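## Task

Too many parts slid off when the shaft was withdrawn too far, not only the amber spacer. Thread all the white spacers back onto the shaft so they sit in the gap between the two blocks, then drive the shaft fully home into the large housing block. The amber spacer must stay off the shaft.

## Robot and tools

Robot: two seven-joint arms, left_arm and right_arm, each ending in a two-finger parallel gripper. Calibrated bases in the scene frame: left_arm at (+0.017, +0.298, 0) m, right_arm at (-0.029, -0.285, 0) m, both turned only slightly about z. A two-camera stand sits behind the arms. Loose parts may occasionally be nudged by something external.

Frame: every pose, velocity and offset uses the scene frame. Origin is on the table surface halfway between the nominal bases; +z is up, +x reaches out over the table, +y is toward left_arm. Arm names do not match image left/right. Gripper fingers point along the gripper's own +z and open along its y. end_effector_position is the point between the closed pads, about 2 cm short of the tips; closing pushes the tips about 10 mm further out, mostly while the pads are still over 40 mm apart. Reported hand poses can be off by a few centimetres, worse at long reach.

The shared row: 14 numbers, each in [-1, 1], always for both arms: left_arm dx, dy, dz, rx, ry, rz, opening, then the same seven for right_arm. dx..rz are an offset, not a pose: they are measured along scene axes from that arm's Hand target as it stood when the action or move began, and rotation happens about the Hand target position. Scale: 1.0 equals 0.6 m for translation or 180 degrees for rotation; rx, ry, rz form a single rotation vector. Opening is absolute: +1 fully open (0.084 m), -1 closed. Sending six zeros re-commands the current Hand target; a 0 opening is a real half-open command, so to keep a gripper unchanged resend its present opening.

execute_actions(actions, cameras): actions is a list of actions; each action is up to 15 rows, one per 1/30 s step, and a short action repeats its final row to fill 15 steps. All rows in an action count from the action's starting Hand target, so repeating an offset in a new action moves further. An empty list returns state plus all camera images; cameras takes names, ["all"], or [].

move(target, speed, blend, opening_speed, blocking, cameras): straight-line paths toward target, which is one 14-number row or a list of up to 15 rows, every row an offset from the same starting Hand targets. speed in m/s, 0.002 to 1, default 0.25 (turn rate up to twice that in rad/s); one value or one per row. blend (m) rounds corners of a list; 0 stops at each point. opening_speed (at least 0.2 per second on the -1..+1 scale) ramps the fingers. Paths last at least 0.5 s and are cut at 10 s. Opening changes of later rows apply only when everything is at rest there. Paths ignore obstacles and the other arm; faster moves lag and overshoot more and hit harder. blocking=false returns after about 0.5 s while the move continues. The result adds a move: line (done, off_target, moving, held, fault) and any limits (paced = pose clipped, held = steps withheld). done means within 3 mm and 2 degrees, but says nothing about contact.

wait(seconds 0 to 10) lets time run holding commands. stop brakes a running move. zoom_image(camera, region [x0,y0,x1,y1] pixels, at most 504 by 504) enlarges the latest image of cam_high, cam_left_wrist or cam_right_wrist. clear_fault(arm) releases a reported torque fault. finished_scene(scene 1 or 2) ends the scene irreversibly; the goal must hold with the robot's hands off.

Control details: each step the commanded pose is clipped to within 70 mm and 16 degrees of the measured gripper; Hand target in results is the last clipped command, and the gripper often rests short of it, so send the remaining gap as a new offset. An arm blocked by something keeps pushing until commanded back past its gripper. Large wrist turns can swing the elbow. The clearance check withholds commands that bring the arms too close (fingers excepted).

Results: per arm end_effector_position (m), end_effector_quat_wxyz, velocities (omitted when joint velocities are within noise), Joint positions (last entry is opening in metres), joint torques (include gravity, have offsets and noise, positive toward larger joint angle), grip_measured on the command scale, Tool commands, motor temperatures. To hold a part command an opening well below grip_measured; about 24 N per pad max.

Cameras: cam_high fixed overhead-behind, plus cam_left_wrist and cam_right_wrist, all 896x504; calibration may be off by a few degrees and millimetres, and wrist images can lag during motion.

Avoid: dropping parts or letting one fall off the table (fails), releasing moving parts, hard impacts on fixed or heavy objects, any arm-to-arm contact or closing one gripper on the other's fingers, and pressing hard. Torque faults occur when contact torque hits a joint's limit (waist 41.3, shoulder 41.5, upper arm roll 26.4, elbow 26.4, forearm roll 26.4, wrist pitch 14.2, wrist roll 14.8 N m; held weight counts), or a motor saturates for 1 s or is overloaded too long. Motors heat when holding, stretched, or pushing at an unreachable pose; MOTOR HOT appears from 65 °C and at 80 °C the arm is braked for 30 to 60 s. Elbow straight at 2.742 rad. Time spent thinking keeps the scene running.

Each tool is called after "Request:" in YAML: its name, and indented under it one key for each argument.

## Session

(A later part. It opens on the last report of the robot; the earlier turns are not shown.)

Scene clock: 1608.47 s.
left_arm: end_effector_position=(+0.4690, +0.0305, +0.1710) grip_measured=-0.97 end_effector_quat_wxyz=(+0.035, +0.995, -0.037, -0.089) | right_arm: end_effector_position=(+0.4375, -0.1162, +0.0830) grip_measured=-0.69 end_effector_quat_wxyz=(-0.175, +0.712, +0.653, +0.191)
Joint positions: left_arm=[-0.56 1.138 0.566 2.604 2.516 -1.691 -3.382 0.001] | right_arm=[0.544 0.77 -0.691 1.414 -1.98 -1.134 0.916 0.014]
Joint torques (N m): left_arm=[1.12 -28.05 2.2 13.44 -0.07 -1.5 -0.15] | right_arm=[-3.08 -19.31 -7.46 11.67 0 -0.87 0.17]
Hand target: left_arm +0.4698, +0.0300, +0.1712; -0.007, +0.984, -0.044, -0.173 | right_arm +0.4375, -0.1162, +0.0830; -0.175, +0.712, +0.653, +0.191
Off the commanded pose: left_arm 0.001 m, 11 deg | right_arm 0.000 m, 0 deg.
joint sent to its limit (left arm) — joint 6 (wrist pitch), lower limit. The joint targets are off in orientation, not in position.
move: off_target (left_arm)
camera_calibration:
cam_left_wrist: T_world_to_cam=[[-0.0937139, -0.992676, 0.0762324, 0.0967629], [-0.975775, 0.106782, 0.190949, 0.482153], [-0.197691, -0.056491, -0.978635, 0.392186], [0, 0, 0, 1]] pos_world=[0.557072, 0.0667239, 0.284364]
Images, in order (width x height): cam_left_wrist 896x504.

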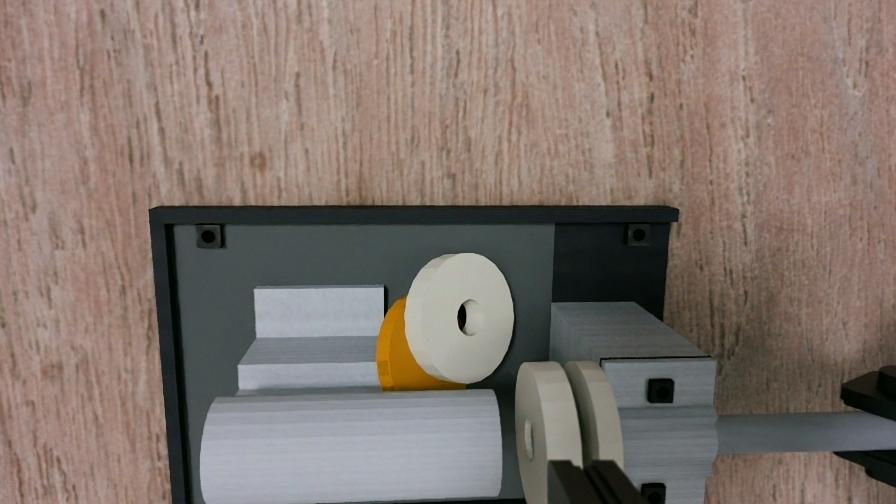

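Request:
move:
  target: [0.0403,0.0917,-0.06,-0.0097,-0.1107,0,-1,0,0,0,0,0,0,-0.95]
  speed: 0.2
  cameras: ["cam_left_wrist","cam_right_wrist"]

Scene clock: 1641.93 s.
left_arm: end_effector_position=(+0.4940, +0.0850, +0.1352) grip_measured=-1.00 end_effector_quat_wxyz=(+0.000, +0.999, -0.044, +0.000) | right_arm: end_effector_position=(+0.4375, -0.1162, +0.0830) grip_measured=-0.69 end_effector_quat_wxyz=(-0.175, +0.712, +0.653, +0.191)
Joint positions: left_arm=[-0.677 0.883 0.615 2.025 2.657 -1.278 -3.186 0] | right_arm=[0.544 0.77 -0.691 1.414 -1.98 -1.134 0.916 0.014]
Joint torques (N m): left_arm=[-0.57 -26.67 5.5 14.01 0.16 -1.15 0.25] | right_arm=[-3.2 -19.21 -7.48 11.72 0 -0.75 0.2]
Hand target: left_arm +0.4940, +0.0850, +0.1352; +0.000, +0.999, -0.044, +0.000 | right_arm +0.4375, -0.1162, +0.0830; -0.175, +0.712, +0.653, +0.191
Off the commanded pose: left_arm 0.000 m, 0 deg | right_arm 0.000 m, 0 deg.
move: done
camera_calibration:
cam_left_wrist: T_world_to_cam=[[-0.113184, -0.993561, -0.00513489, 0.176641], [-0.99342, 0.113073, 0.018221, 0.539118], [-0.0175231, 0.00716342, -0.999821, 0.273607], [0, 0, 0, 1]] pos_world=[0.560357, 0.112583, 0.264641]
cam_right_wrist: T_world_to_cam=[[0.996946, -0.0764436, 0.0159698, -0.413951], [-0.0586329, -0.867764, -0.493506, 0.0320024], [0.0515834, 0.491062, -0.869596, 0.240179], [0, 0, 0, 1]] pos_world=[0.402174, -0.121816, 0.231263]
Images, in order (width x height): cam_left_wrist 896x504, cam_right_wrist 896x504.

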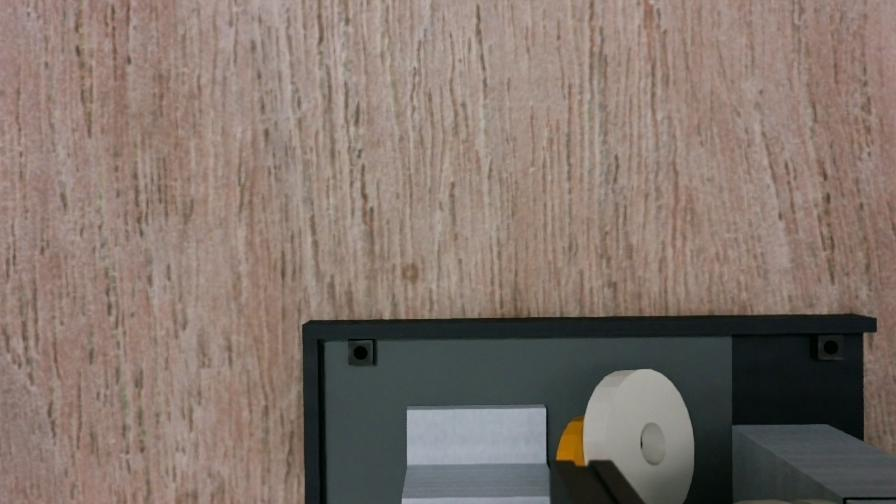

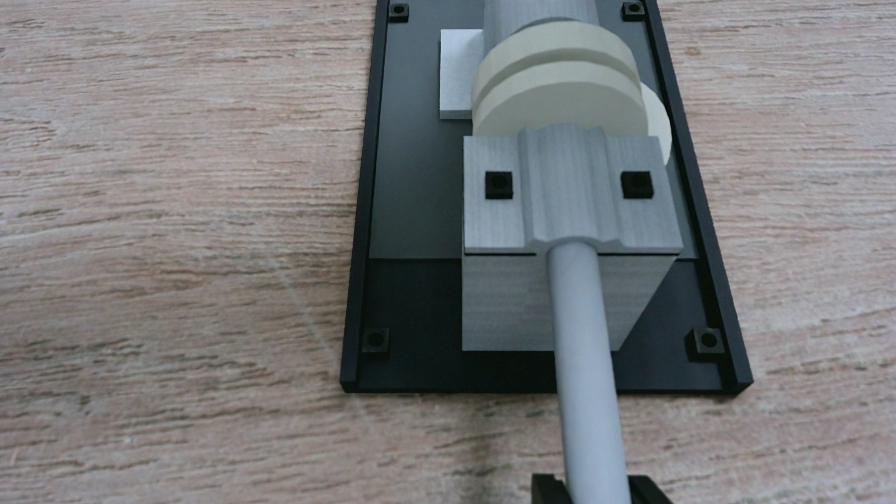

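Request:
move:
  target: [0,0,-0.12,0,0,0,-1,0,0,0,0,0,0,-0.95]
  speed: 0.1
  cameras: ["cam_left_wrist","cam_high"]

Request:
zoom_image:
  camera: "cam_left_wrist"
  region: [446, 304, 746, 504]

Request:
zoom_image:
  camera: "cam_high"
  region: [400, 290, 480, 390]

Scene clock: 1652.97 s.
left_arm: end_effector_position=(+0.4940, +0.0850, +0.0633) grip_measured=-1.00 end_effector_quat_wxyz=(+0.000, +0.999, -0.044, +0.000) | right_arm: end_effector_position=(+0.4375, -0.1162, +0.0830) grip_measured=-0.69 end_effector_quat_wxyz=(-0.175, +0.712, +0.653, +0.191)
Joint positions: left_arm=[-0.674 0.952 0.58 1.936 2.625 -1.126 -3.154 0] | right_arm=[0.544 0.77 -0.691 1.414 -1.98 -1.134 0.916 0.014]
Joint torques (N m): left_arm=[1.3 -25.82 5.23 14.17 -0.45 -1.09 0.12] | right_arm=[-3.31 -19.12 -7.57 11.62 -0.08 -0.75 0.22]
Hand target: left_arm +0.4940, +0.0850, +0.0632; +0.000, +0.999, -0.044, +0.000 | right_arm +0.4375, -0.1162, +0.0830; -0.175, +0.712, +0.653, +0.191
Off the commanded pose: left_arm 0.000 m, 0 deg | right_arm 0.000 m, 0 deg.
move: done
camera_calibration:
cam_left_wrist: T_world_to_cam=[[-0.113183, -0.993561, -0.00503553, 0.176251], [-0.99342, 0.113074, 0.0182097, 0.540432], [-0.0175231, 0.00706342, -0.999822, 0.201631], [0, 0, 0, 1]] pos_world=[0.560357, 0.112583, 0.192641]
Images, in order (width x height): cam_high 896x504, cam_left_wrist 896x504.

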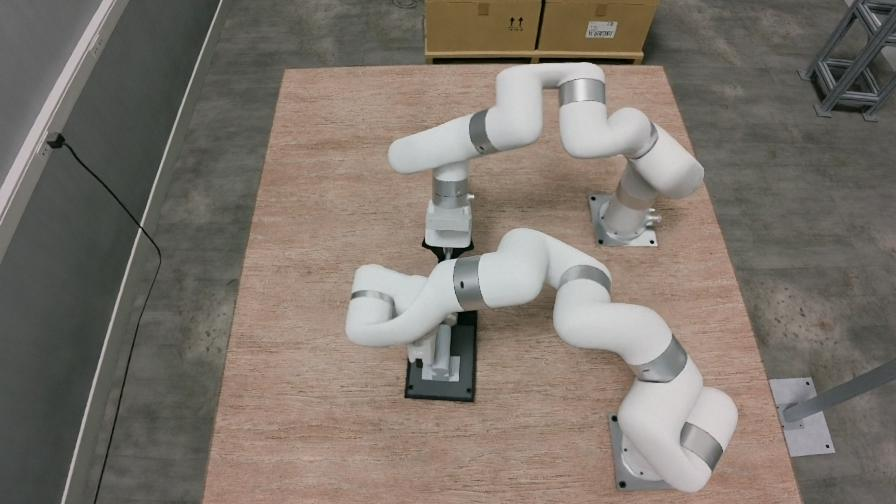

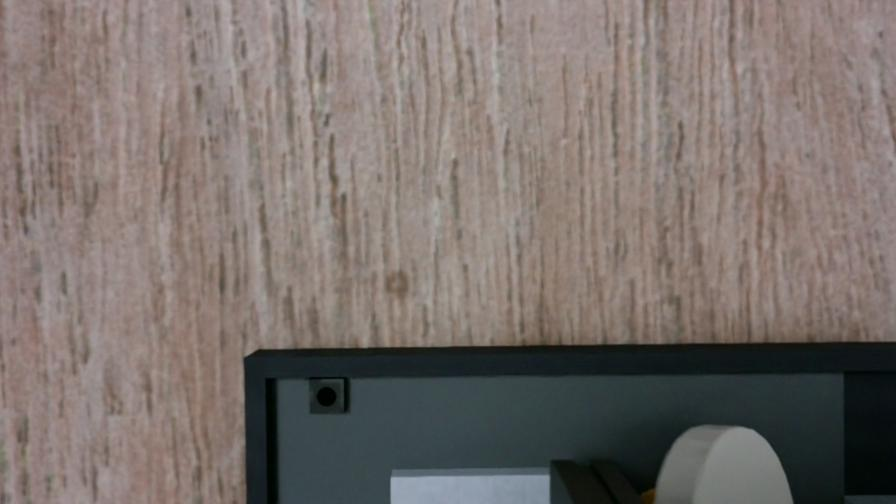

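Scaled by 1.680 from the camera's 896x504 image, which has a finer 1280x720 frame.

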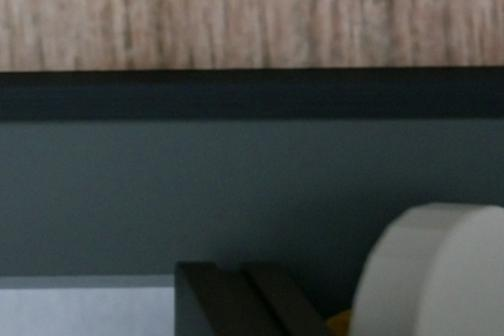

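Scaled by 5.040 from the camera's 896x504 image, which has a finer 1280x720 frame.

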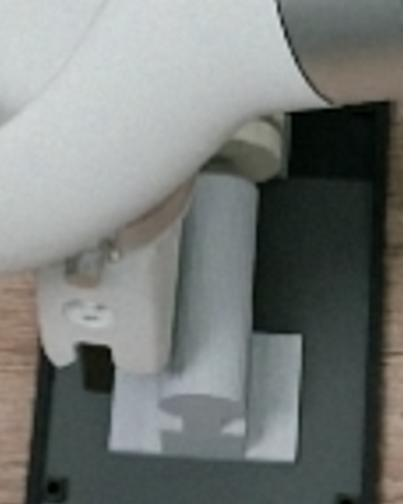

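Request:
move:
  target: [0,-0.0233,0,0,0,0,-1,0,0,0,0,0,0,-0.95]
  speed: 0.05
  cameras: ["cam_left_wrist"]

Request:
move:
  target: [0,-0.0133,0,0,0,0,-1,0,0,0,0,0,0,-0.95]
  speed: 0.05
  cameras: ["cam_left_wrist"]

Scene clock: 1661.77 s.
left_arm: end_effector_position=(+0.4940, +0.0711, +0.0633) grip_measured=-1.00 end_effector_quat_wxyz=(+0.000, +0.999, -0.044, +0.000) | right_arm: end_effector_position=(+0.4375, -0.1162, +0.0830) grip_measured=-0.69 end_effector_quat_wxyz=(-0.175, +0.712, +0.653, +0.191)
Joint positions: left_arm=[-0.687 0.978 0.58 1.985 2.619 -1.147 -3.186 0] | right_arm=[0.544 0.77 -0.691 1.414 -1.98 -1.134 0.916 0.014]
Joint torques (N m): left_arm=[-0.45 -26.23 5.63 14.12 -0.46 -1.32 -0.14] | right_arm=[-3.26 -19.01 -7.73 11.72 -0.08 -0.76 0.19]
Hand target: left_arm +0.4940, +0.0711, +0.0632; +0.000, +0.999, -0.044, +0.000 | right_arm +0.4375, -0.1162, +0.0830; -0.175, +0.712, +0.653, +0.191
Off the commanded pose: left_arm 0.000 m, 0 deg | right_arm 0.000 m, 0 deg.
move: done
camera_calibration:
cam_left_wrist: T_world_to_cam=[[-0.113183, -0.993561, -0.00503553, 0.162441], [-0.99342, 0.113074, 0.0182097, 0.542004], [-0.0175231, 0.00706342, -0.999822, 0.201729], [0, 0, 0, 1]] pos_world=[0.560357, 0.0986834, 0.192641]
Images, in order (width x height): cam_left_wrist 896x504.

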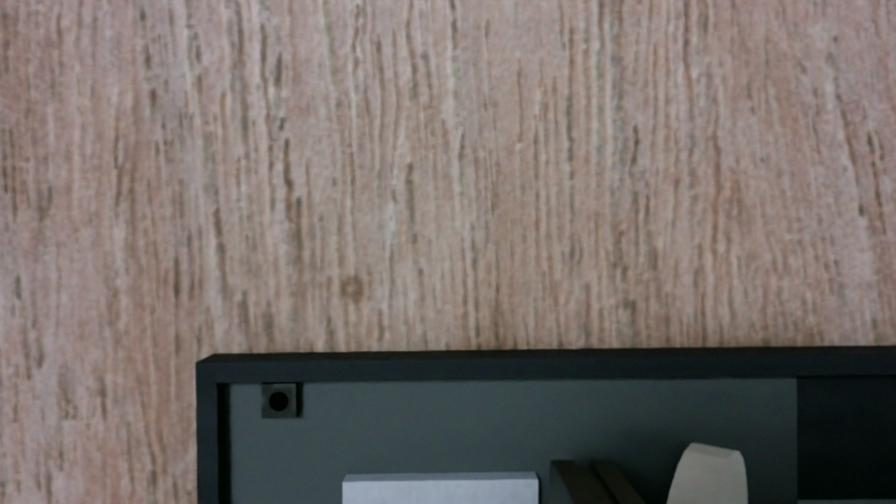

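Scene clock: 1662.53 s.
left_arm: end_effector_position=(+0.4940, +0.0631, +0.0633) grip_measured=-1.00 end_effector_quat_wxyz=(+0.000, +0.999, -0.044, +0.000) | right_arm: end_effector_position=(+0.4375, -0.1162, +0.0830) grip_measured=-0.69 end_effector_quat_wxyz=(-0.175, +0.712, +0.653, +0.191)
Joint positions: left_arm=[-0.693 0.995 0.581 2.015 2.616 -1.16 -3.205 0] | right_arm=[0.544 0.77 -0.691 1.414 -1.98 -1.134 0.916 0.014]
Joint torques (N m): left_arm=[-0.64 -26.47 5.63 14.13 -0.43 -1.35 -0.17] | right_arm=[-3.23 -18.97 -7.74 11.56 -0.12 -0.72 0.24]
Hand target: left_arm +0.4940, +0.0631, +0.0632; +0.000, +0.999, -0.044, +0.000 | right_arm +0.4375, -0.1162, +0.0830; -0.175, +0.712, +0.653, +0.191
Off the commanded pose: left_arm 0.000 m, 0 deg | right_arm 0.000 m, 0 deg.
move: done
camera_calibration:
cam_left_wrist: T_world_to_cam=[[-0.113183, -0.993561, -0.00503553, 0.154492], [-0.99342, 0.113074, 0.0182097, 0.542908], [-0.0175231, 0.00706342, -0.999822, 0.201786], [0, 0, 0, 1]] pos_world=[0.560357, 0.0906834, 0.192641]
Images, in order (width x height): cam_left_wrist 896x504.

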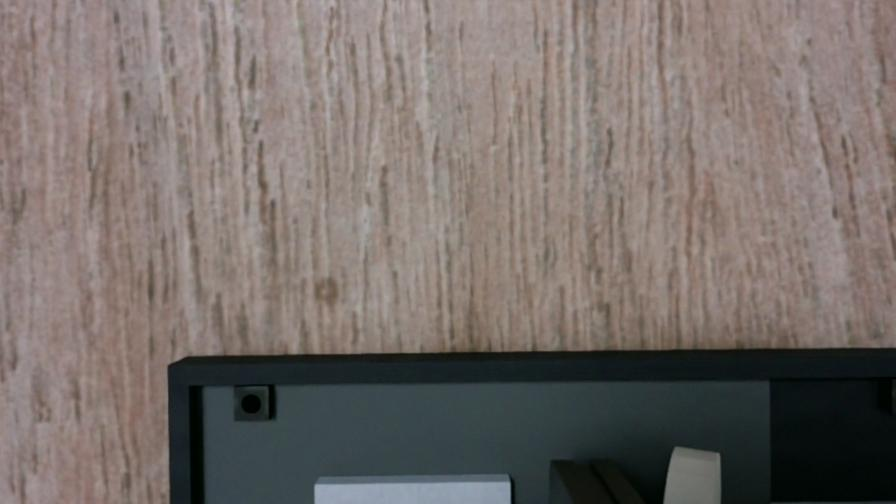

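Request:
zoom_image:
  camera: "cam_left_wrist"
  region: [546, 354, 796, 504]

Request:
wait:
  seconds: 0.1
  cameras: ["cam_right_wrist"]

Request:
zoom_image:
  camera: "cam_right_wrist"
  region: [460, 0, 760, 200]

Scaled by 2.016 from the camera's 896x504 image, which has a finer 1280x720 frame.

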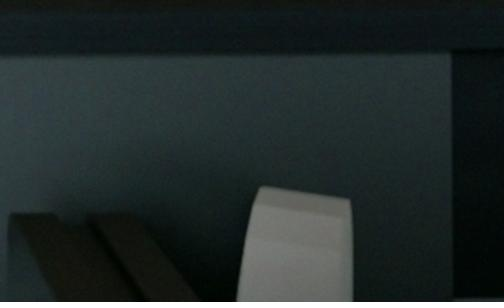

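Scene clock: 1669.30 s.
left_arm: end_effector_position=(+0.4940, +0.0631, +0.0632) grip_measured=-1.00 end_effector_quat_wxyz=(+0.000, +0.999, -0.044, +0.000) | right_arm: end_effector_position=(+0.4375, -0.1162, +0.0830) grip_measured=-0.69 end_effector_quat_wxyz=(-0.175, +0.712, +0.653, +0.191)
Joint positions: left_arm=[-0.693 0.995 0.581 2.015 2.616 -1.16 -3.205 0] | right_arm=[0.544 0.77 -0.691 1.414 -1.98 -1.134 0.916 0.014]
Joint torques (N m): left_arm=[-0.54 -26.62 5.3 14.02 -0.39 -1.32 -0.12] | right_arm=[-3.19 -19.08 -7.79 11.59 -0.05 -0.75 0.24]
Hand target: left_arm +0.4940, +0.0631, +0.0632; +0.000, +0.999, -0.044, +0.000 | right_arm +0.4375, -0.1162, +0.0830; -0.175, +0.712, +0.653, +0.191
Tool commands: left_gripper/opening=-1.0 right_gripper/opening=-0.95
Off the commanded pose: left_arm 0.000 m, 0 deg | right_arm 0.000 m, 0 deg.
wait: 0.10 s; at rest from the start
camera_calibration:
cam_right_wrist: T_world_to_cam=[[0.996946, -0.0764436, 0.0159698, -0.413951], [-0.0586329, -0.867764, -0.493506, 0.0320024], [0.0515834, 0.491062, -0.869596, 0.240179], [0, 0, 0, 1]] pos_world=[0.402174, -0.121816, 0.231263]
Images, in order (width x height): cam_right_wrist 896x504.

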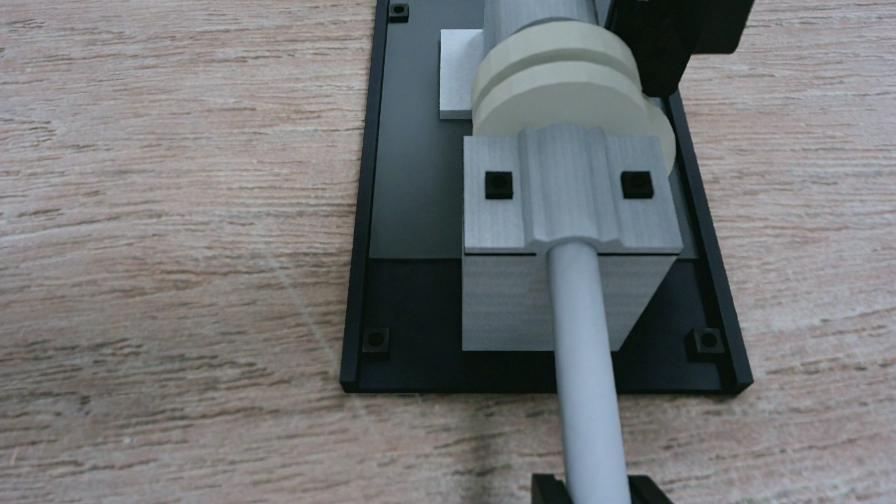

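Scaled by 1.680 from the camera's 896x504 image, which has a finer 1280x720 frame.

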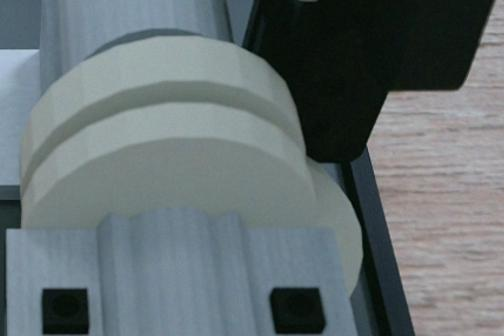

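Request:
move:
  target:
    - [0,0.015,0.02,0,0,0,-1,0,0,0,0,0,0,-0.95]
    - [-0.055,-0.05,0.19,0,0,0,-0.5,0,0,0,0,0,0,-0.95]
  speed: [0.05,0.2]
  blend: [0.005,0]
  cameras: ["cam_left_wrist"]

Request:
zoom_image:
  camera: "cam_left_wrist"
  region: [380, 204, 780, 504]

Scene clock: 1695.63 s.
left_arm: end_effector_position=(+0.4610, +0.0331, +0.1772) grip_measured=-0.52 end_effector_quat_wxyz=(+0.000, +0.999, -0.044, +0.000) | right_arm: end_effector_position=(+0.4375, -0.1162, +0.0830) grip_measured=-0.69 end_effector_quat_wxyz=(-0.175, +0.712, +0.653, +0.191)
Joint positions: left_arm=[-0.797 0.837 0.632 2.068 2.677 -1.362 -3.319 0.021] | right_arm=[0.544 0.77 -0.691 1.414 -1.98 -1.134 0.916 0.014]
Joint torques (N m): left_arm=[-0.24 -25.41 4.89 14.54 -0.05 -1.26 -0.13] | right_arm=[-3.37 -19.05 -7.78 11.58 -0.11 -0.68 0.26]
Hand target: left_arm +0.4610, +0.0331, +0.1772; +0.000, +0.999, -0.044, +0.000 | right_arm +0.4375, -0.1162, +0.0830; -0.175, +0.712, +0.653, +0.191
Off the commanded pose: left_arm 0.000 m, 0 deg | right_arm 0.000 m, 0 deg.
move: done
camera_calibration:
cam_left_wrist: T_world_to_cam=[[-0.113184, -0.993561, -0.00513489, 0.121556], [-0.99342, 0.113073, 0.018221, 0.511438], [-0.0175231, 0.00716342, -0.999821, 0.315393], [0, 0, 0, 1]] pos_world=[0.527357, 0.0606834, 0.306641]
Images, in order (width x height): cam_left_wrist 896x504.

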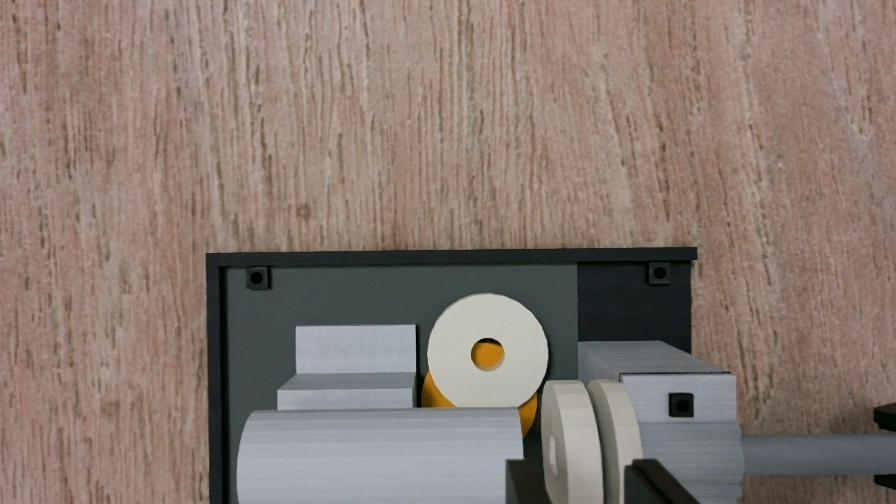

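Scaled by 1.260 from the camera's 896x504 image, which has a finer 1280x720 frame.

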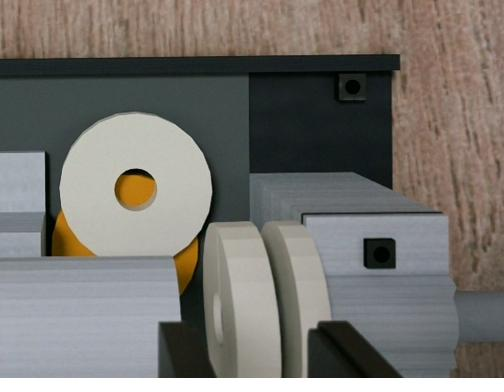

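Request:
move:
  target:
    - [0.03,0.01,0.12,-0.065,0.0057,-0.496,0.5,0,0,0,0,0,0,-0.95]
    - [0.0983,0.0165,-0.1,-0.1299,0.0114,-0.9904,0.5,0,0,0,0,0,0,-0.95]
  speed: 0.4
  blend: [0.03,0]
  cameras: ["cam_left_wrist"]

Request:
zoom_image:
  camera: "cam_left_wrist"
  region: [380, 204, 780, 504]

Scene clock: 1729.47 s.
left_arm: end_effector_position=(+0.5190, +0.0434, +0.1171) grip_measured=+0.49 end_effector_quat_wxyz=(-0.022, +0.037, +0.998, -0.042) | right_arm: end_effector_position=(+0.4375, -0.1162, +0.0830) grip_measured=-0.69 end_effector_quat_wxyz=(-0.175, +0.712, +0.653, +0.191)
Joint positions: left_arm=[-0.433 1.225 0.218 2.707 2.842 -1.506 -0.291 0.065] | right_arm=[0.544 0.77 -0.691 1.414 -1.98 -1.134 0.916 0.014]
Joint torques (N m): left_arm=[-0.45 -28.54 0.49 15.16 -0.61 -1.43 0.29] | right_arm=[-3.41 -19.08 -7.77 11.64 -0.08 -0.75 0.28]
Hand target: left_arm +0.5200, +0.0430, +0.1172; -0.131, +0.042, +0.991, +0.006 | right_arm +0.4375, -0.1162, +0.0830; -0.175, +0.712, +0.653, +0.191
Off the commanded pose: left_arm 0.001 m, 14 deg | right_arm 0.000 m, 0 deg.
elbow stopped short (left arm): the move would have taken joint 4 (elbow) straighter than the controller allows.
move: off_target (left_arm)
camera_calibration:
cam_left_wrist: T_world_to_cam=[[0.0960856, 0.991168, -0.0913924, -0.0466513], [0.994936, -0.0983595, -0.0207003, -0.449283], [-0.0295068, -0.0889406, -0.9956, 0.266078], [0, 0, 0, 1]] pos_world=[0.459341, 0.0257133, 0.251343]
Images, in order (width x height): cam_left_wrist 896x504.

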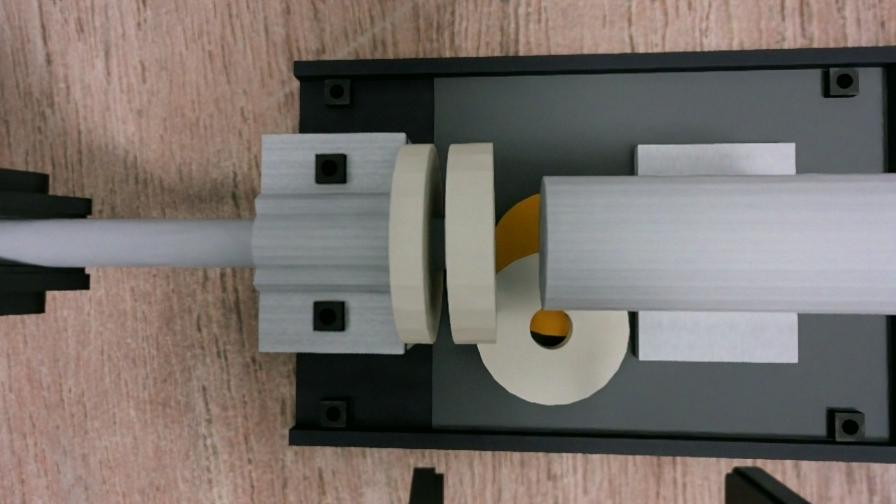

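Scaled by 1.260 from the camera's 896x504 image, which has a finer 1280x720 frame.

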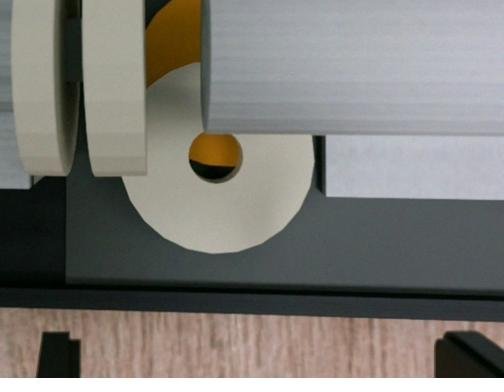

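Request:
move:
  target:
    - [-0.083,0.167,0.25,0.065,-0.0057,0.495,0.5,0,0,0,0,0,0,-0.95]
    - [-0.117,0.396,0.222,0.1299,-0.0114,0.9904,0.5,0,0,0,0,0,0,-0.95]
  speed: 0.45
  blend: [0.05,0]

Request:
move:
  target: [0,0,-0.08,-0.0147,-0.3331,0.0254,0.5,0,0,0,0,0,0,-0.95]
  speed: 0.35

Scene clock: 1759.83 s.
left_arm: end_effector_position=(+0.4498, +0.2806, +0.2504) grip_measured=+0.49 end_effector_quat_wxyz=(+0.000, +0.999, -0.044, +0.000) | right_arm: end_effector_position=(+0.4375, -0.1162, +0.0830) grip_measured=-0.69 end_effector_quat_wxyz=(-0.175, +0.712, +0.653, +0.191)
Joint positions: left_arm=[-0.605 0.508 0.902 1.665 2.739 -1.35 -2.759 0.065] | right_arm=[0.544 0.77 -0.691 1.414 -1.98 -1.134 0.916 0.014]
Joint torques (N m): left_arm=[-0.53 -18.9 5.93 14.48 0.12 -1.09 -0.14] | right_arm=[-3.51 -18.92 -7.79 11.53 -0.16 -0.63 0.29]
Hand target: left_arm +0.4498, +0.2806, +0.2504; +0.000, +0.999, -0.044, +0.000 | right_arm +0.4375, -0.1162, +0.0830; -0.175, +0.712, +0.653, +0.191
Off the commanded pose: left_arm 0.000 m, 0 deg | right_arm 0.000 m, 0 deg.
move: done

Scene clock: 1762.47 s.
left_arm: end_effector_position=(+0.4498, +0.2806, +0.2024) grip_measured=+0.49 end_effector_quat_wxyz=(+0.000, +0.866, +0.000, +0.500) | right_arm: end_effector_position=(+0.4375, -0.1162, +0.0830) grip_measured=-0.69 end_effector_quat_wxyz=(-0.175, +0.712, +0.653, +0.191)
Joint positions: left_arm=[0.082 -0.369 -0.101 0.491 3.052 0.19 -3.105 0.065] | right_arm=[0.544 0.77 -0.691 1.414 -1.98 -1.134 0.916 0.014]
Joint torques (N m): left_arm=[1 -8.24 0.64 17.12 -0.39 0.63 0.2] | right_arm=[-3.43 -19.14 -7.86 11.52 -0.01 -0.73 0.3]
Hand target: left_arm +0.4498, +0.2806, +0.2024; +0.000, +0.866, +0.000, +0.500 | right_arm +0.4375, -0.1162, +0.0830; -0.175, +0.712, +0.653, +0.191
Off the commanded pose: left_arm 0.000 m, 0 deg | right_arm 0.000 m, 0 deg.
move: done

Request:
move:
  target:
    - [0.034,-0.3,0.196,-0.18635,0.0091,0.4494,0.5,0,0,0,0,0,0,-0.95]
    - [0.1,-0.396,0.0,-0.3727,0.0182,0.8988,0.5,0,0,0,0,0,0,-0.95]
  speed: 0.4
  blend: [0.04,0]

Scene clock: 1772.43 s.
left_arm: end_effector_position=(+0.5098, +0.0430, +0.2025) grip_measured=+0.49 end_effector_quat_wxyz=(-0.130, +0.046, +0.990, +0.005) | right_arm: end_effector_position=(+0.4375, -0.1162, +0.0830) grip_measured=-0.69 end_effector_quat_wxyz=(-0.175, +0.712, +0.653, +0.191)
Joint positions: left_arm=[0.24 0.749 -1.002 1.806 0.457 1.587 -3.81 0.065] | right_arm=[0.544 0.77 -0.691 1.414 -1.98 -1.134 0.916 0.014]
Joint torques (N m): left_arm=[1.01 -22.56 -10.1 15.51 -0.64 -1.02 -0.14] | right_arm=[-3.42 -18.9 -7.69 11.56 -0.13 -0.76 0.26]
Hand target: left_arm +0.5098, +0.0430, +0.2024; -0.130, +0.046, +0.990, +0.005 | right_arm +0.4375, -0.1162, +0.0830; -0.175, +0.712, +0.653, +0.191
Off the commanded pose: left_arm 0.000 m, 0 deg | right_arm 0.000 m, 0 deg.
move: done; limits=paced

Request:
move:
  target: [0.015,0.0,-0.142,0,0,0,0.5,0,0,0,0,0,0,-0.95]
  speed: 0.2
  cameras: ["cam_left_wrist","cam_right_wrist"]

Request:
zoom_image:
  camera: "cam_left_wrist"
  region: [380, 204, 780, 504]

Scene clock: 1826.30 s.
left_arm: end_effector_position=(+0.5188, +0.0430, +0.1173) grip_measured=+0.49 end_effector_quat_wxyz=(-0.130, +0.046, +0.990, +0.005) | right_arm: end_effector_position=(+0.4375, -0.1162, +0.0830) grip_measured=-0.69 end_effector_quat_wxyz=(-0.175, +0.712, +0.653, +0.191)
Joint positions: left_arm=[0.234 0.85 -0.944 1.713 0.529 1.42 -3.822 0.065] | right_arm=[0.544 0.77 -0.691 1.414 -1.98 -1.134 0.916 0.014]
Joint torques (N m): left_arm=[-0.5 -22.84 -10.79 15.2 -0.04 -1.05 -0.15] | right_arm=[-3.49 -18.86 -7.75 11.55 0 -0.67 0.27]
Hand target: left_arm +0.5188, +0.0430, +0.1172; -0.130, +0.046, +0.990, +0.005 | right_arm +0.4375, -0.1162, +0.0830; -0.175, +0.712, +0.653, +0.191
Off the commanded pose: left_arm 0.000 m, 0 deg | right_arm 0.000 m, 0 deg.
move: done
camera_calibration:
cam_left_wrist: T_world_to_cam=[[0.115128, 0.993258, -0.0136027, -0.0652654], [0.963914, -0.115015, -0.240086, -0.406496], [-0.240031, 0.0145287, -0.970656, 0.368077], [0, 0, 0, 1]] pos_world=[0.487692, 0.0127246, 0.258795]
cam_right_wrist: T_world_to_cam=[[0.996946, -0.0764436, 0.0159698, -0.413951], [-0.0586329, -0.867764, -0.493506, 0.0320024], [0.0515834, 0.491062, -0.869596, 0.240179], [0, 0, 0, 1]] pos_world=[0.402174, -0.121816, 0.231263]
Images, in order (width x height): cam_left_wrist 896x504, cam_right_wrist 896x504.

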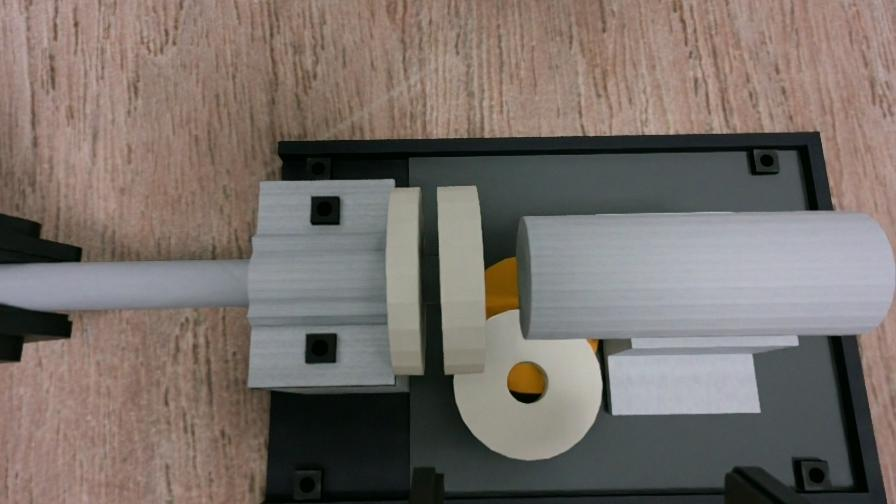

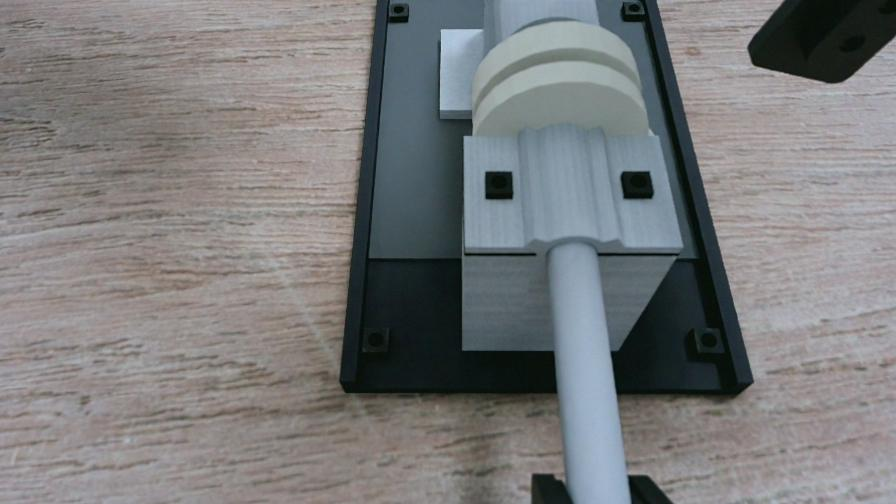

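Scaled by 1.260 from the camera's 896x504 image, which has a finer 1280x720 frame.

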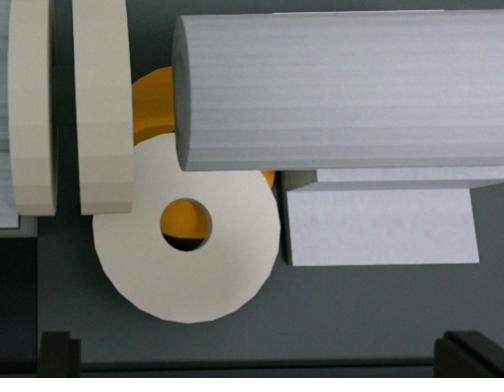

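Request:
move:
  target: [-0.0197,-0.003,-0.105,0,0,0,0.5,0,0,0,0,0,0,-0.95]
  speed: 0.1
  cameras: ["cam_left_wrist","cam_right_wrist"]

Request:
zoom_image:
  camera: "cam_left_wrist"
  region: [380, 204, 780, 504]

Request:
zoom_image:
  camera: "cam_right_wrist"
  region: [560, 0, 860, 200]

Scene clock: 1855.57 s.
left_arm: end_effector_position=(+0.5070, +0.0412, +0.0543) grip_measured=+0.49 end_effector_quat_wxyz=(-0.130, +0.046, +0.990, +0.005) | right_arm: end_effector_position=(+0.4375, -0.1162, +0.0830) grip_measured=-0.69 end_effector_quat_wxyz=(-0.175, +0.712, +0.653, +0.191)
Joint positions: left_arm=[0.24 0.907 -0.906 1.605 0.581 1.278 -3.857 0.065] | right_arm=[0.544 0.77 -0.691 1.414 -1.98 -1.134 0.916 0.014]
Joint torques (N m): left_arm=[-0.6 -22.7 -11.26 13.84 -0.02 -1.07 -0.16] | right_arm=[-3.48 -18.94 -7.71 11.54 -0.05 -0.72 0.27]
Hand target: left_arm +0.5070, +0.0412, +0.0542; -0.130, +0.046, +0.990, +0.005 | right_arm +0.4375, -0.1162, +0.0830; -0.175, +0.712, +0.653, +0.191
Off the commanded pose: left_arm 0.000 m, 0 deg | right_arm 0.000 m, 0 deg.
move: done
camera_calibration:
cam_left_wrist: T_world_to_cam=[[0.115124, 0.993258, -0.0136138, -0.062972], [0.963891, -0.115012, -0.240179, -0.410425], [-0.240125, 0.0145281, -0.970633, 0.30416], [0, 0, 0, 1]] pos_world=[0.475891, 0.0109246, 0.195795]
cam_right_wrist: T_world_to_cam=[[0.996946, -0.0764436, 0.0159698, -0.413951], [-0.0586329, -0.867764, -0.493506, 0.0320024], [0.0515834, 0.491062, -0.869596, 0.240179], [0, 0, 0, 1]] pos_world=[0.402174, -0.121816, 0.231263]
Images, in order (width x height): cam_left_wrist 896x504, cam_right_wrist 896x504.

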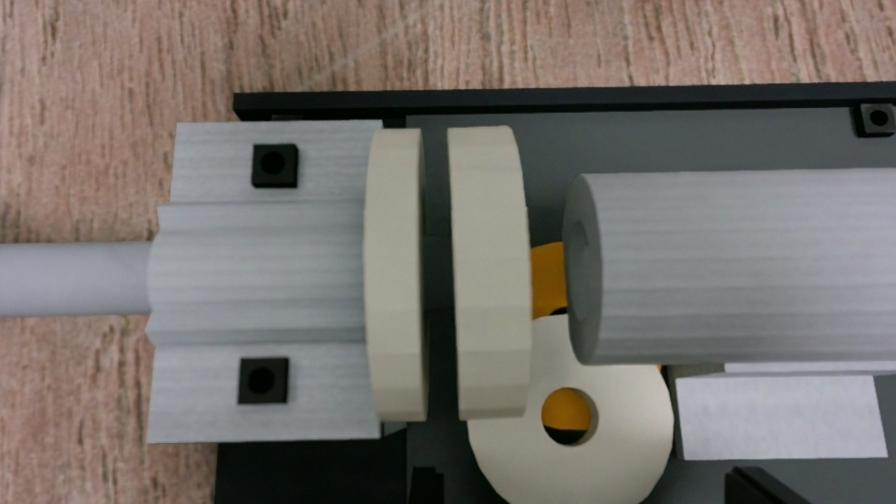

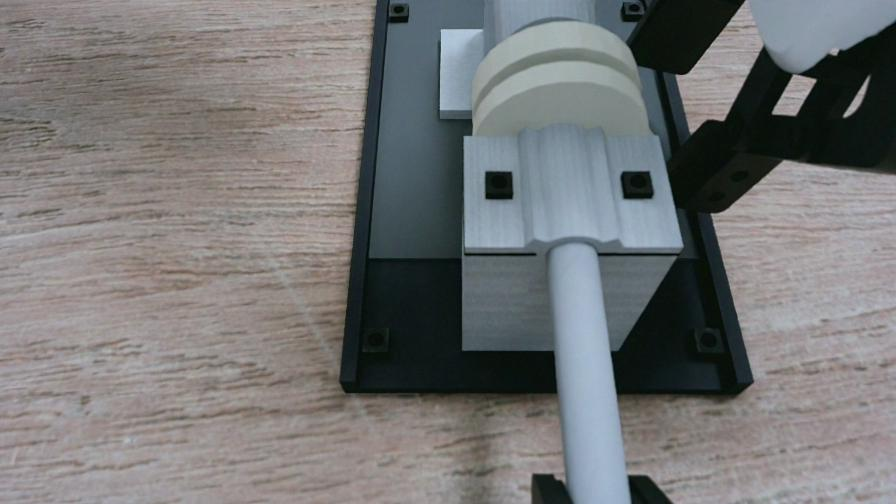

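Scaled by 1.260 from the camera's 896x504 image, which has a finer 1280x720 frame.

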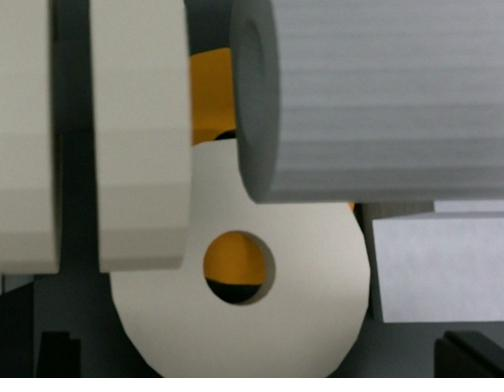

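Scaled by 1.680 from the camera's 896x504 image, which has a finer 1280x720 frame.

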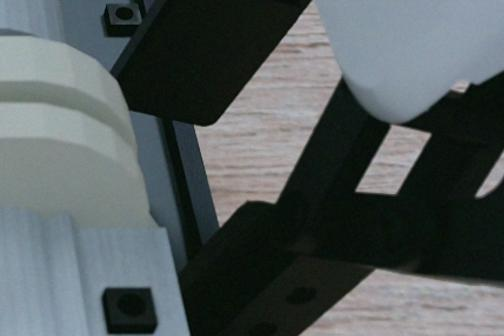

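Request:
move:
  target:
    - [-0.0133,0.0013,-0.0475,0,0,0,0.5,0,0,0,0,0,0,-0.95]
    - [-0.0133,0.0013,-0.0475,0,0,0,0.1,0,0,0,0,0,0,-0.95]
  speed: 0.06
  opening_speed: 0.3
  cameras: ["cam_left_wrist","cam_right_wrist"]

Scene clock: 1867.13 s.
left_arm: end_effector_position=(+0.4993, +0.0420, +0.0260) grip_measured=+0.37 end_effector_quat_wxyz=(-0.130, +0.046, +0.990, +0.005) | right_arm: end_effector_position=(+0.4375, -0.1162, +0.0830) grip_measured=-0.69 end_effector_quat_wxyz=(-0.175, +0.712, +0.653, +0.191)
Joint positions: left_arm=[0.242 0.932 -0.885 1.556 0.608 1.212 -3.876 0.06] | right_arm=[0.544 0.77 -0.691 1.414 -1.98 -1.134 0.916 0.014]
Joint torques (N m): left_arm=[-12.23 1.11 -6.17 -9.42 -3.41 -2.36 0.21] | right_arm=[-3.64 -18.88 -7.81 11.54 -0.04 -0.82 0.32]
Hand target: left_arm +0.4990, +0.0420, +0.0257; -0.130, +0.046, +0.990, +0.005 | right_arm +0.4375, -0.1162, +0.0830; -0.175, +0.712, +0.653, +0.191
Off the commanded pose: left_arm 0.000 m, 0 deg | right_arm 0.000 m, 0 deg.
move: done
camera_calibration:
cam_left_wrist: T_world_to_cam=[[0.114912, 0.993283, -0.0135885, -0.06316], [0.964069, -0.11481, -0.23956, -0.409802], [-0.239511, 0.0144282, -0.970786, 0.274548], [0, 0, 0, 1]] pos_world=[0.468093, 0.0117251, 0.167497]
cam_right_wrist: T_world_to_cam=[[0.996946, -0.0764436, 0.0159698, -0.413951], [-0.0586329, -0.867764, -0.493506, 0.0320024], [0.0515834, 0.491062, -0.869596, 0.240179], [0, 0, 0, 1]] pos_world=[0.402174, -0.121816, 0.231263]
Images, in order (width x height): cam_left_wrist 896x504, cam_right_wrist 896x504.

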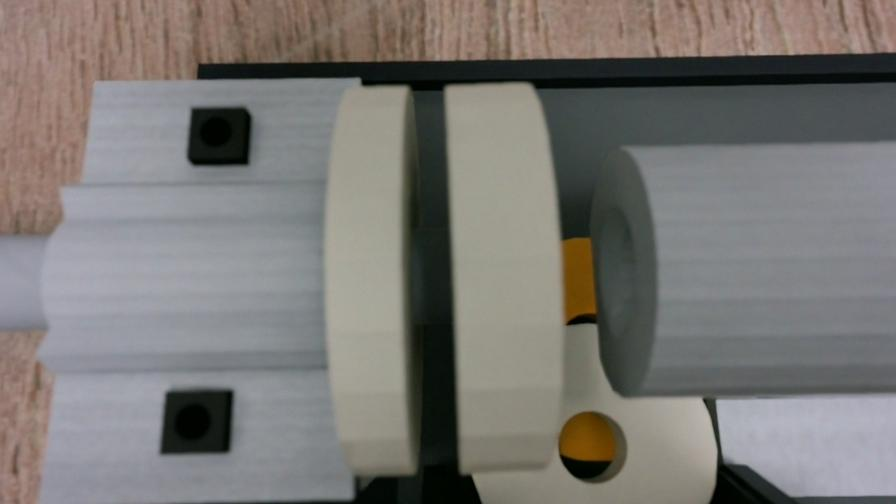

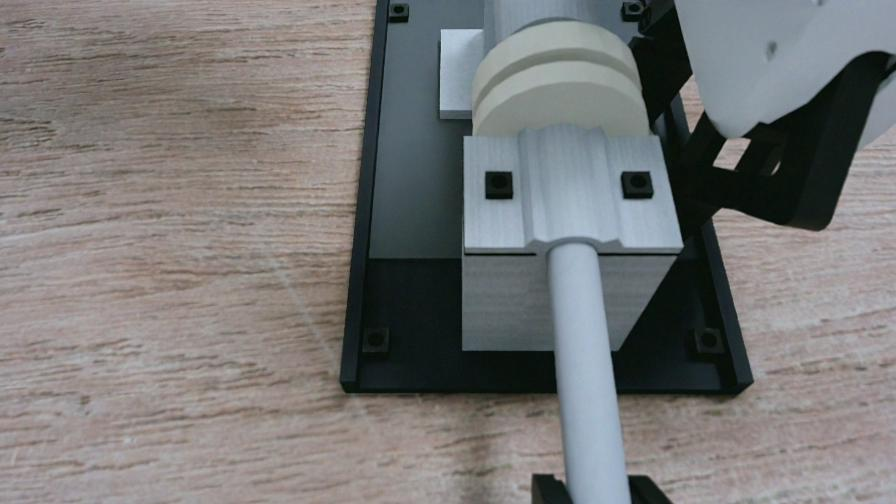

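Request:
move:
  target:
    - [0,0,0.005,0,0,0,0.45,0,0,0,0,0,0,-0.95]
    - [0,0,0.005,0,0,0,0.1,0,0,0,0,0,0,-0.95]
  speed: 0.06
  opening_speed: 0.3
  cameras: ["cam_left_wrist"]

Scene clock: 1878.13 s.
left_arm: end_effector_position=(+0.4990, +0.0420, +0.0288) grip_measured=+0.19 end_effector_quat_wxyz=(-0.130, +0.046, +0.990, +0.005) | right_arm: end_effector_position=(+0.4375, -0.1162, +0.0830) grip_measured=-0.69 end_effector_quat_wxyz=(-0.175, +0.712, +0.653, +0.191)
Joint positions: left_arm=[0.244 0.928 -0.888 1.556 0.604 1.217 -3.875 0.052] | right_arm=[0.544 0.77 -0.691 1.414 -1.98 -1.134 0.916 0.014]
Joint torques (N m): left_arm=[-0.25 -19.37 -10.18 10.91 -0.04 -1.27 -0.03] | right_arm=[-3.53 -19.1 -7.72 11.66 0 -0.7 0.26]
Hand target: left_arm +0.4990, +0.0420, +0.0287; -0.130, +0.046, +0.990, +0.005 | right_arm +0.4375, -0.1162, +0.0830; -0.175, +0.712, +0.653, +0.191
Off the commanded pose: left_arm 0.000 m, 0 deg | right_arm 0.000 m, 0 deg.
move: done
camera_calibration:
cam_left_wrist: T_world_to_cam=[[0.115124, 0.993258, -0.0136138, -0.0631928], [0.963891, -0.115012, -0.240179, -0.408747], [-0.240125, 0.0145281, -0.970633, 0.277476], [0, 0, 0, 1]] pos_world=[0.467891, 0.0117246, 0.170295]
Images, in order (width x height): cam_left_wrist 896x504.

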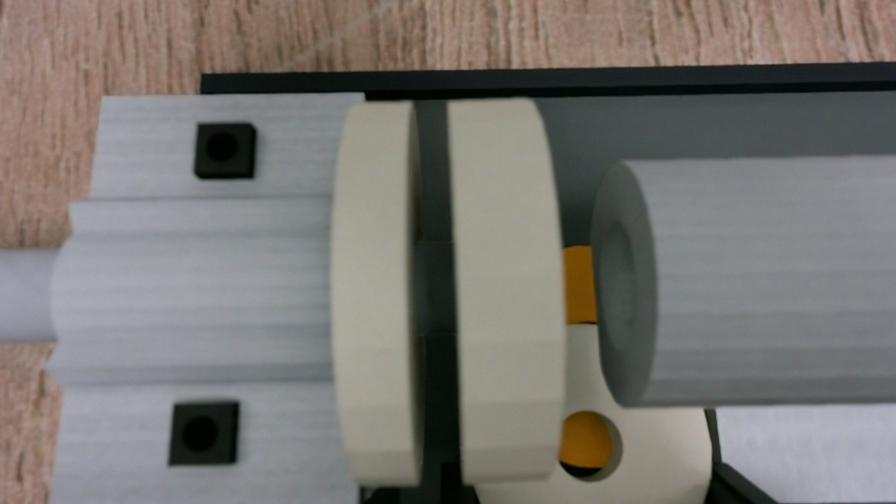

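Request:
move:
  target:
    - [0,0,0,0,0,0,0.45,0,0,0,0,0,0,-0.95]
    - [-0.015,0,-0.001,0,0,0,0.45,0,0,0,0,0,0,-0.95]
    - [-0.015,0,-0.001,0,0,0,0.05,0,0,0,0,0,0,-0.95]
  speed: 0.06
  opening_speed: 0.3
  cameras: ["cam_left_wrist","cam_right_wrist"]

Scene clock: 1893.97 s.
left_arm: end_effector_position=(+0.4900, +0.0420, +0.0281) grip_measured=+0.23 end_effector_quat_wxyz=(-0.130, +0.046, +0.990, +0.005) | right_arm: end_effector_position=(+0.4375, -0.1162, +0.0830) grip_measured=-0.69 end_effector_quat_wxyz=(-0.175, +0.712, +0.653, +0.191)
Joint positions: left_arm=[0.259 0.91 -0.897 1.512 0.603 1.197 -3.887 0.054] | right_arm=[0.544 0.77 -0.691 1.414 -1.98 -1.134 0.916 0.014]
Joint torques (N m): left_arm=[0.43 -17.99 -8.84 9.05 -0.01 -0.85 0.22] | right_arm=[-3.71 -18.87 -7.72 11.61 0.11 -0.76 0.35]
Hand target: left_arm +0.4900, +0.0420, +0.0281; -0.130, +0.046, +0.990, +0.005 | right_arm +0.4375, -0.1162, +0.0830; -0.175, +0.712, +0.653, +0.191
Off the commanded pose: left_arm 0.000 m, 0 deg | right_arm 0.000 m, 0 deg.
move: done
camera_calibration:
cam_left_wrist: T_world_to_cam=[[0.115124, 0.993258, -0.0136139, -0.0620655], [0.963891, -0.115012, -0.240179, -0.400227], [-0.240125, 0.0145281, -0.970633, 0.274734], [0, 0, 0, 1]] pos_world=[0.458891, 0.0116246, 0.169695]
cam_right_wrist: T_world_to_cam=[[0.996946, -0.0764436, 0.0159698, -0.413951], [-0.0586329, -0.867764, -0.493506, 0.0320024], [0.0515834, 0.491062, -0.869596, 0.240179], [0, 0, 0, 1]] pos_world=[0.402174, -0.121816, 0.231263]
Images, in order (width x height): cam_left_wrist 896x504, cam_right_wrist 896x504.

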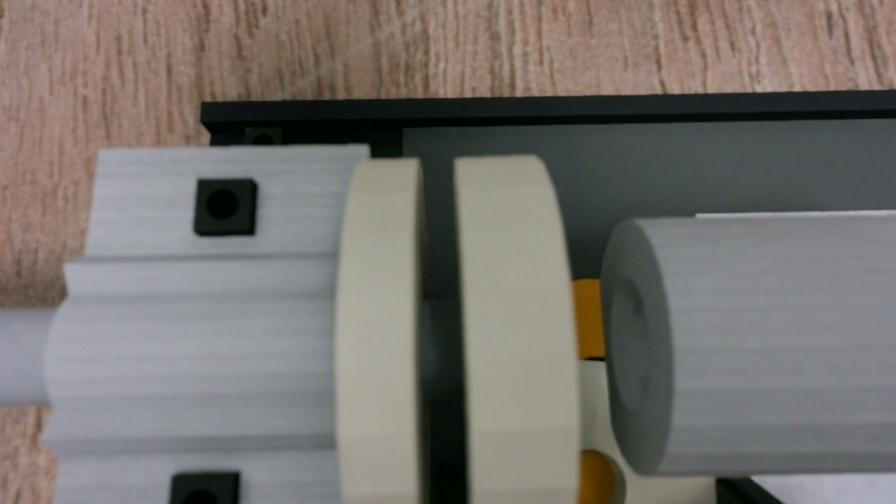

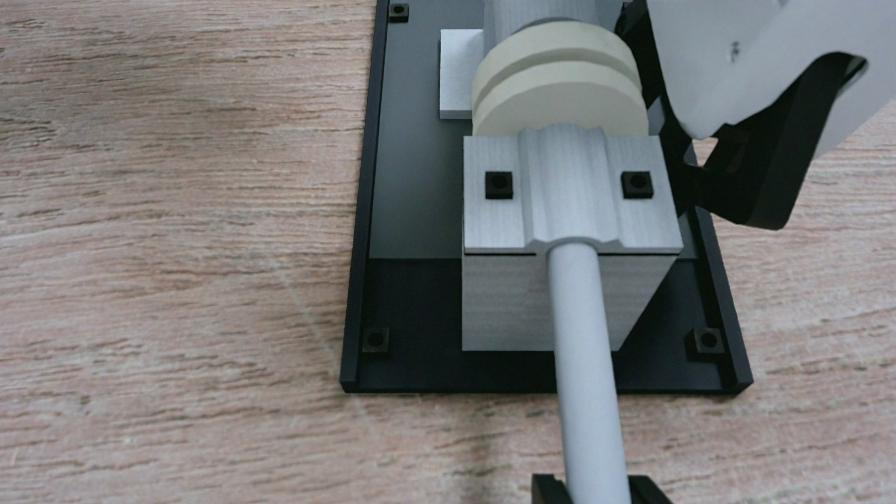

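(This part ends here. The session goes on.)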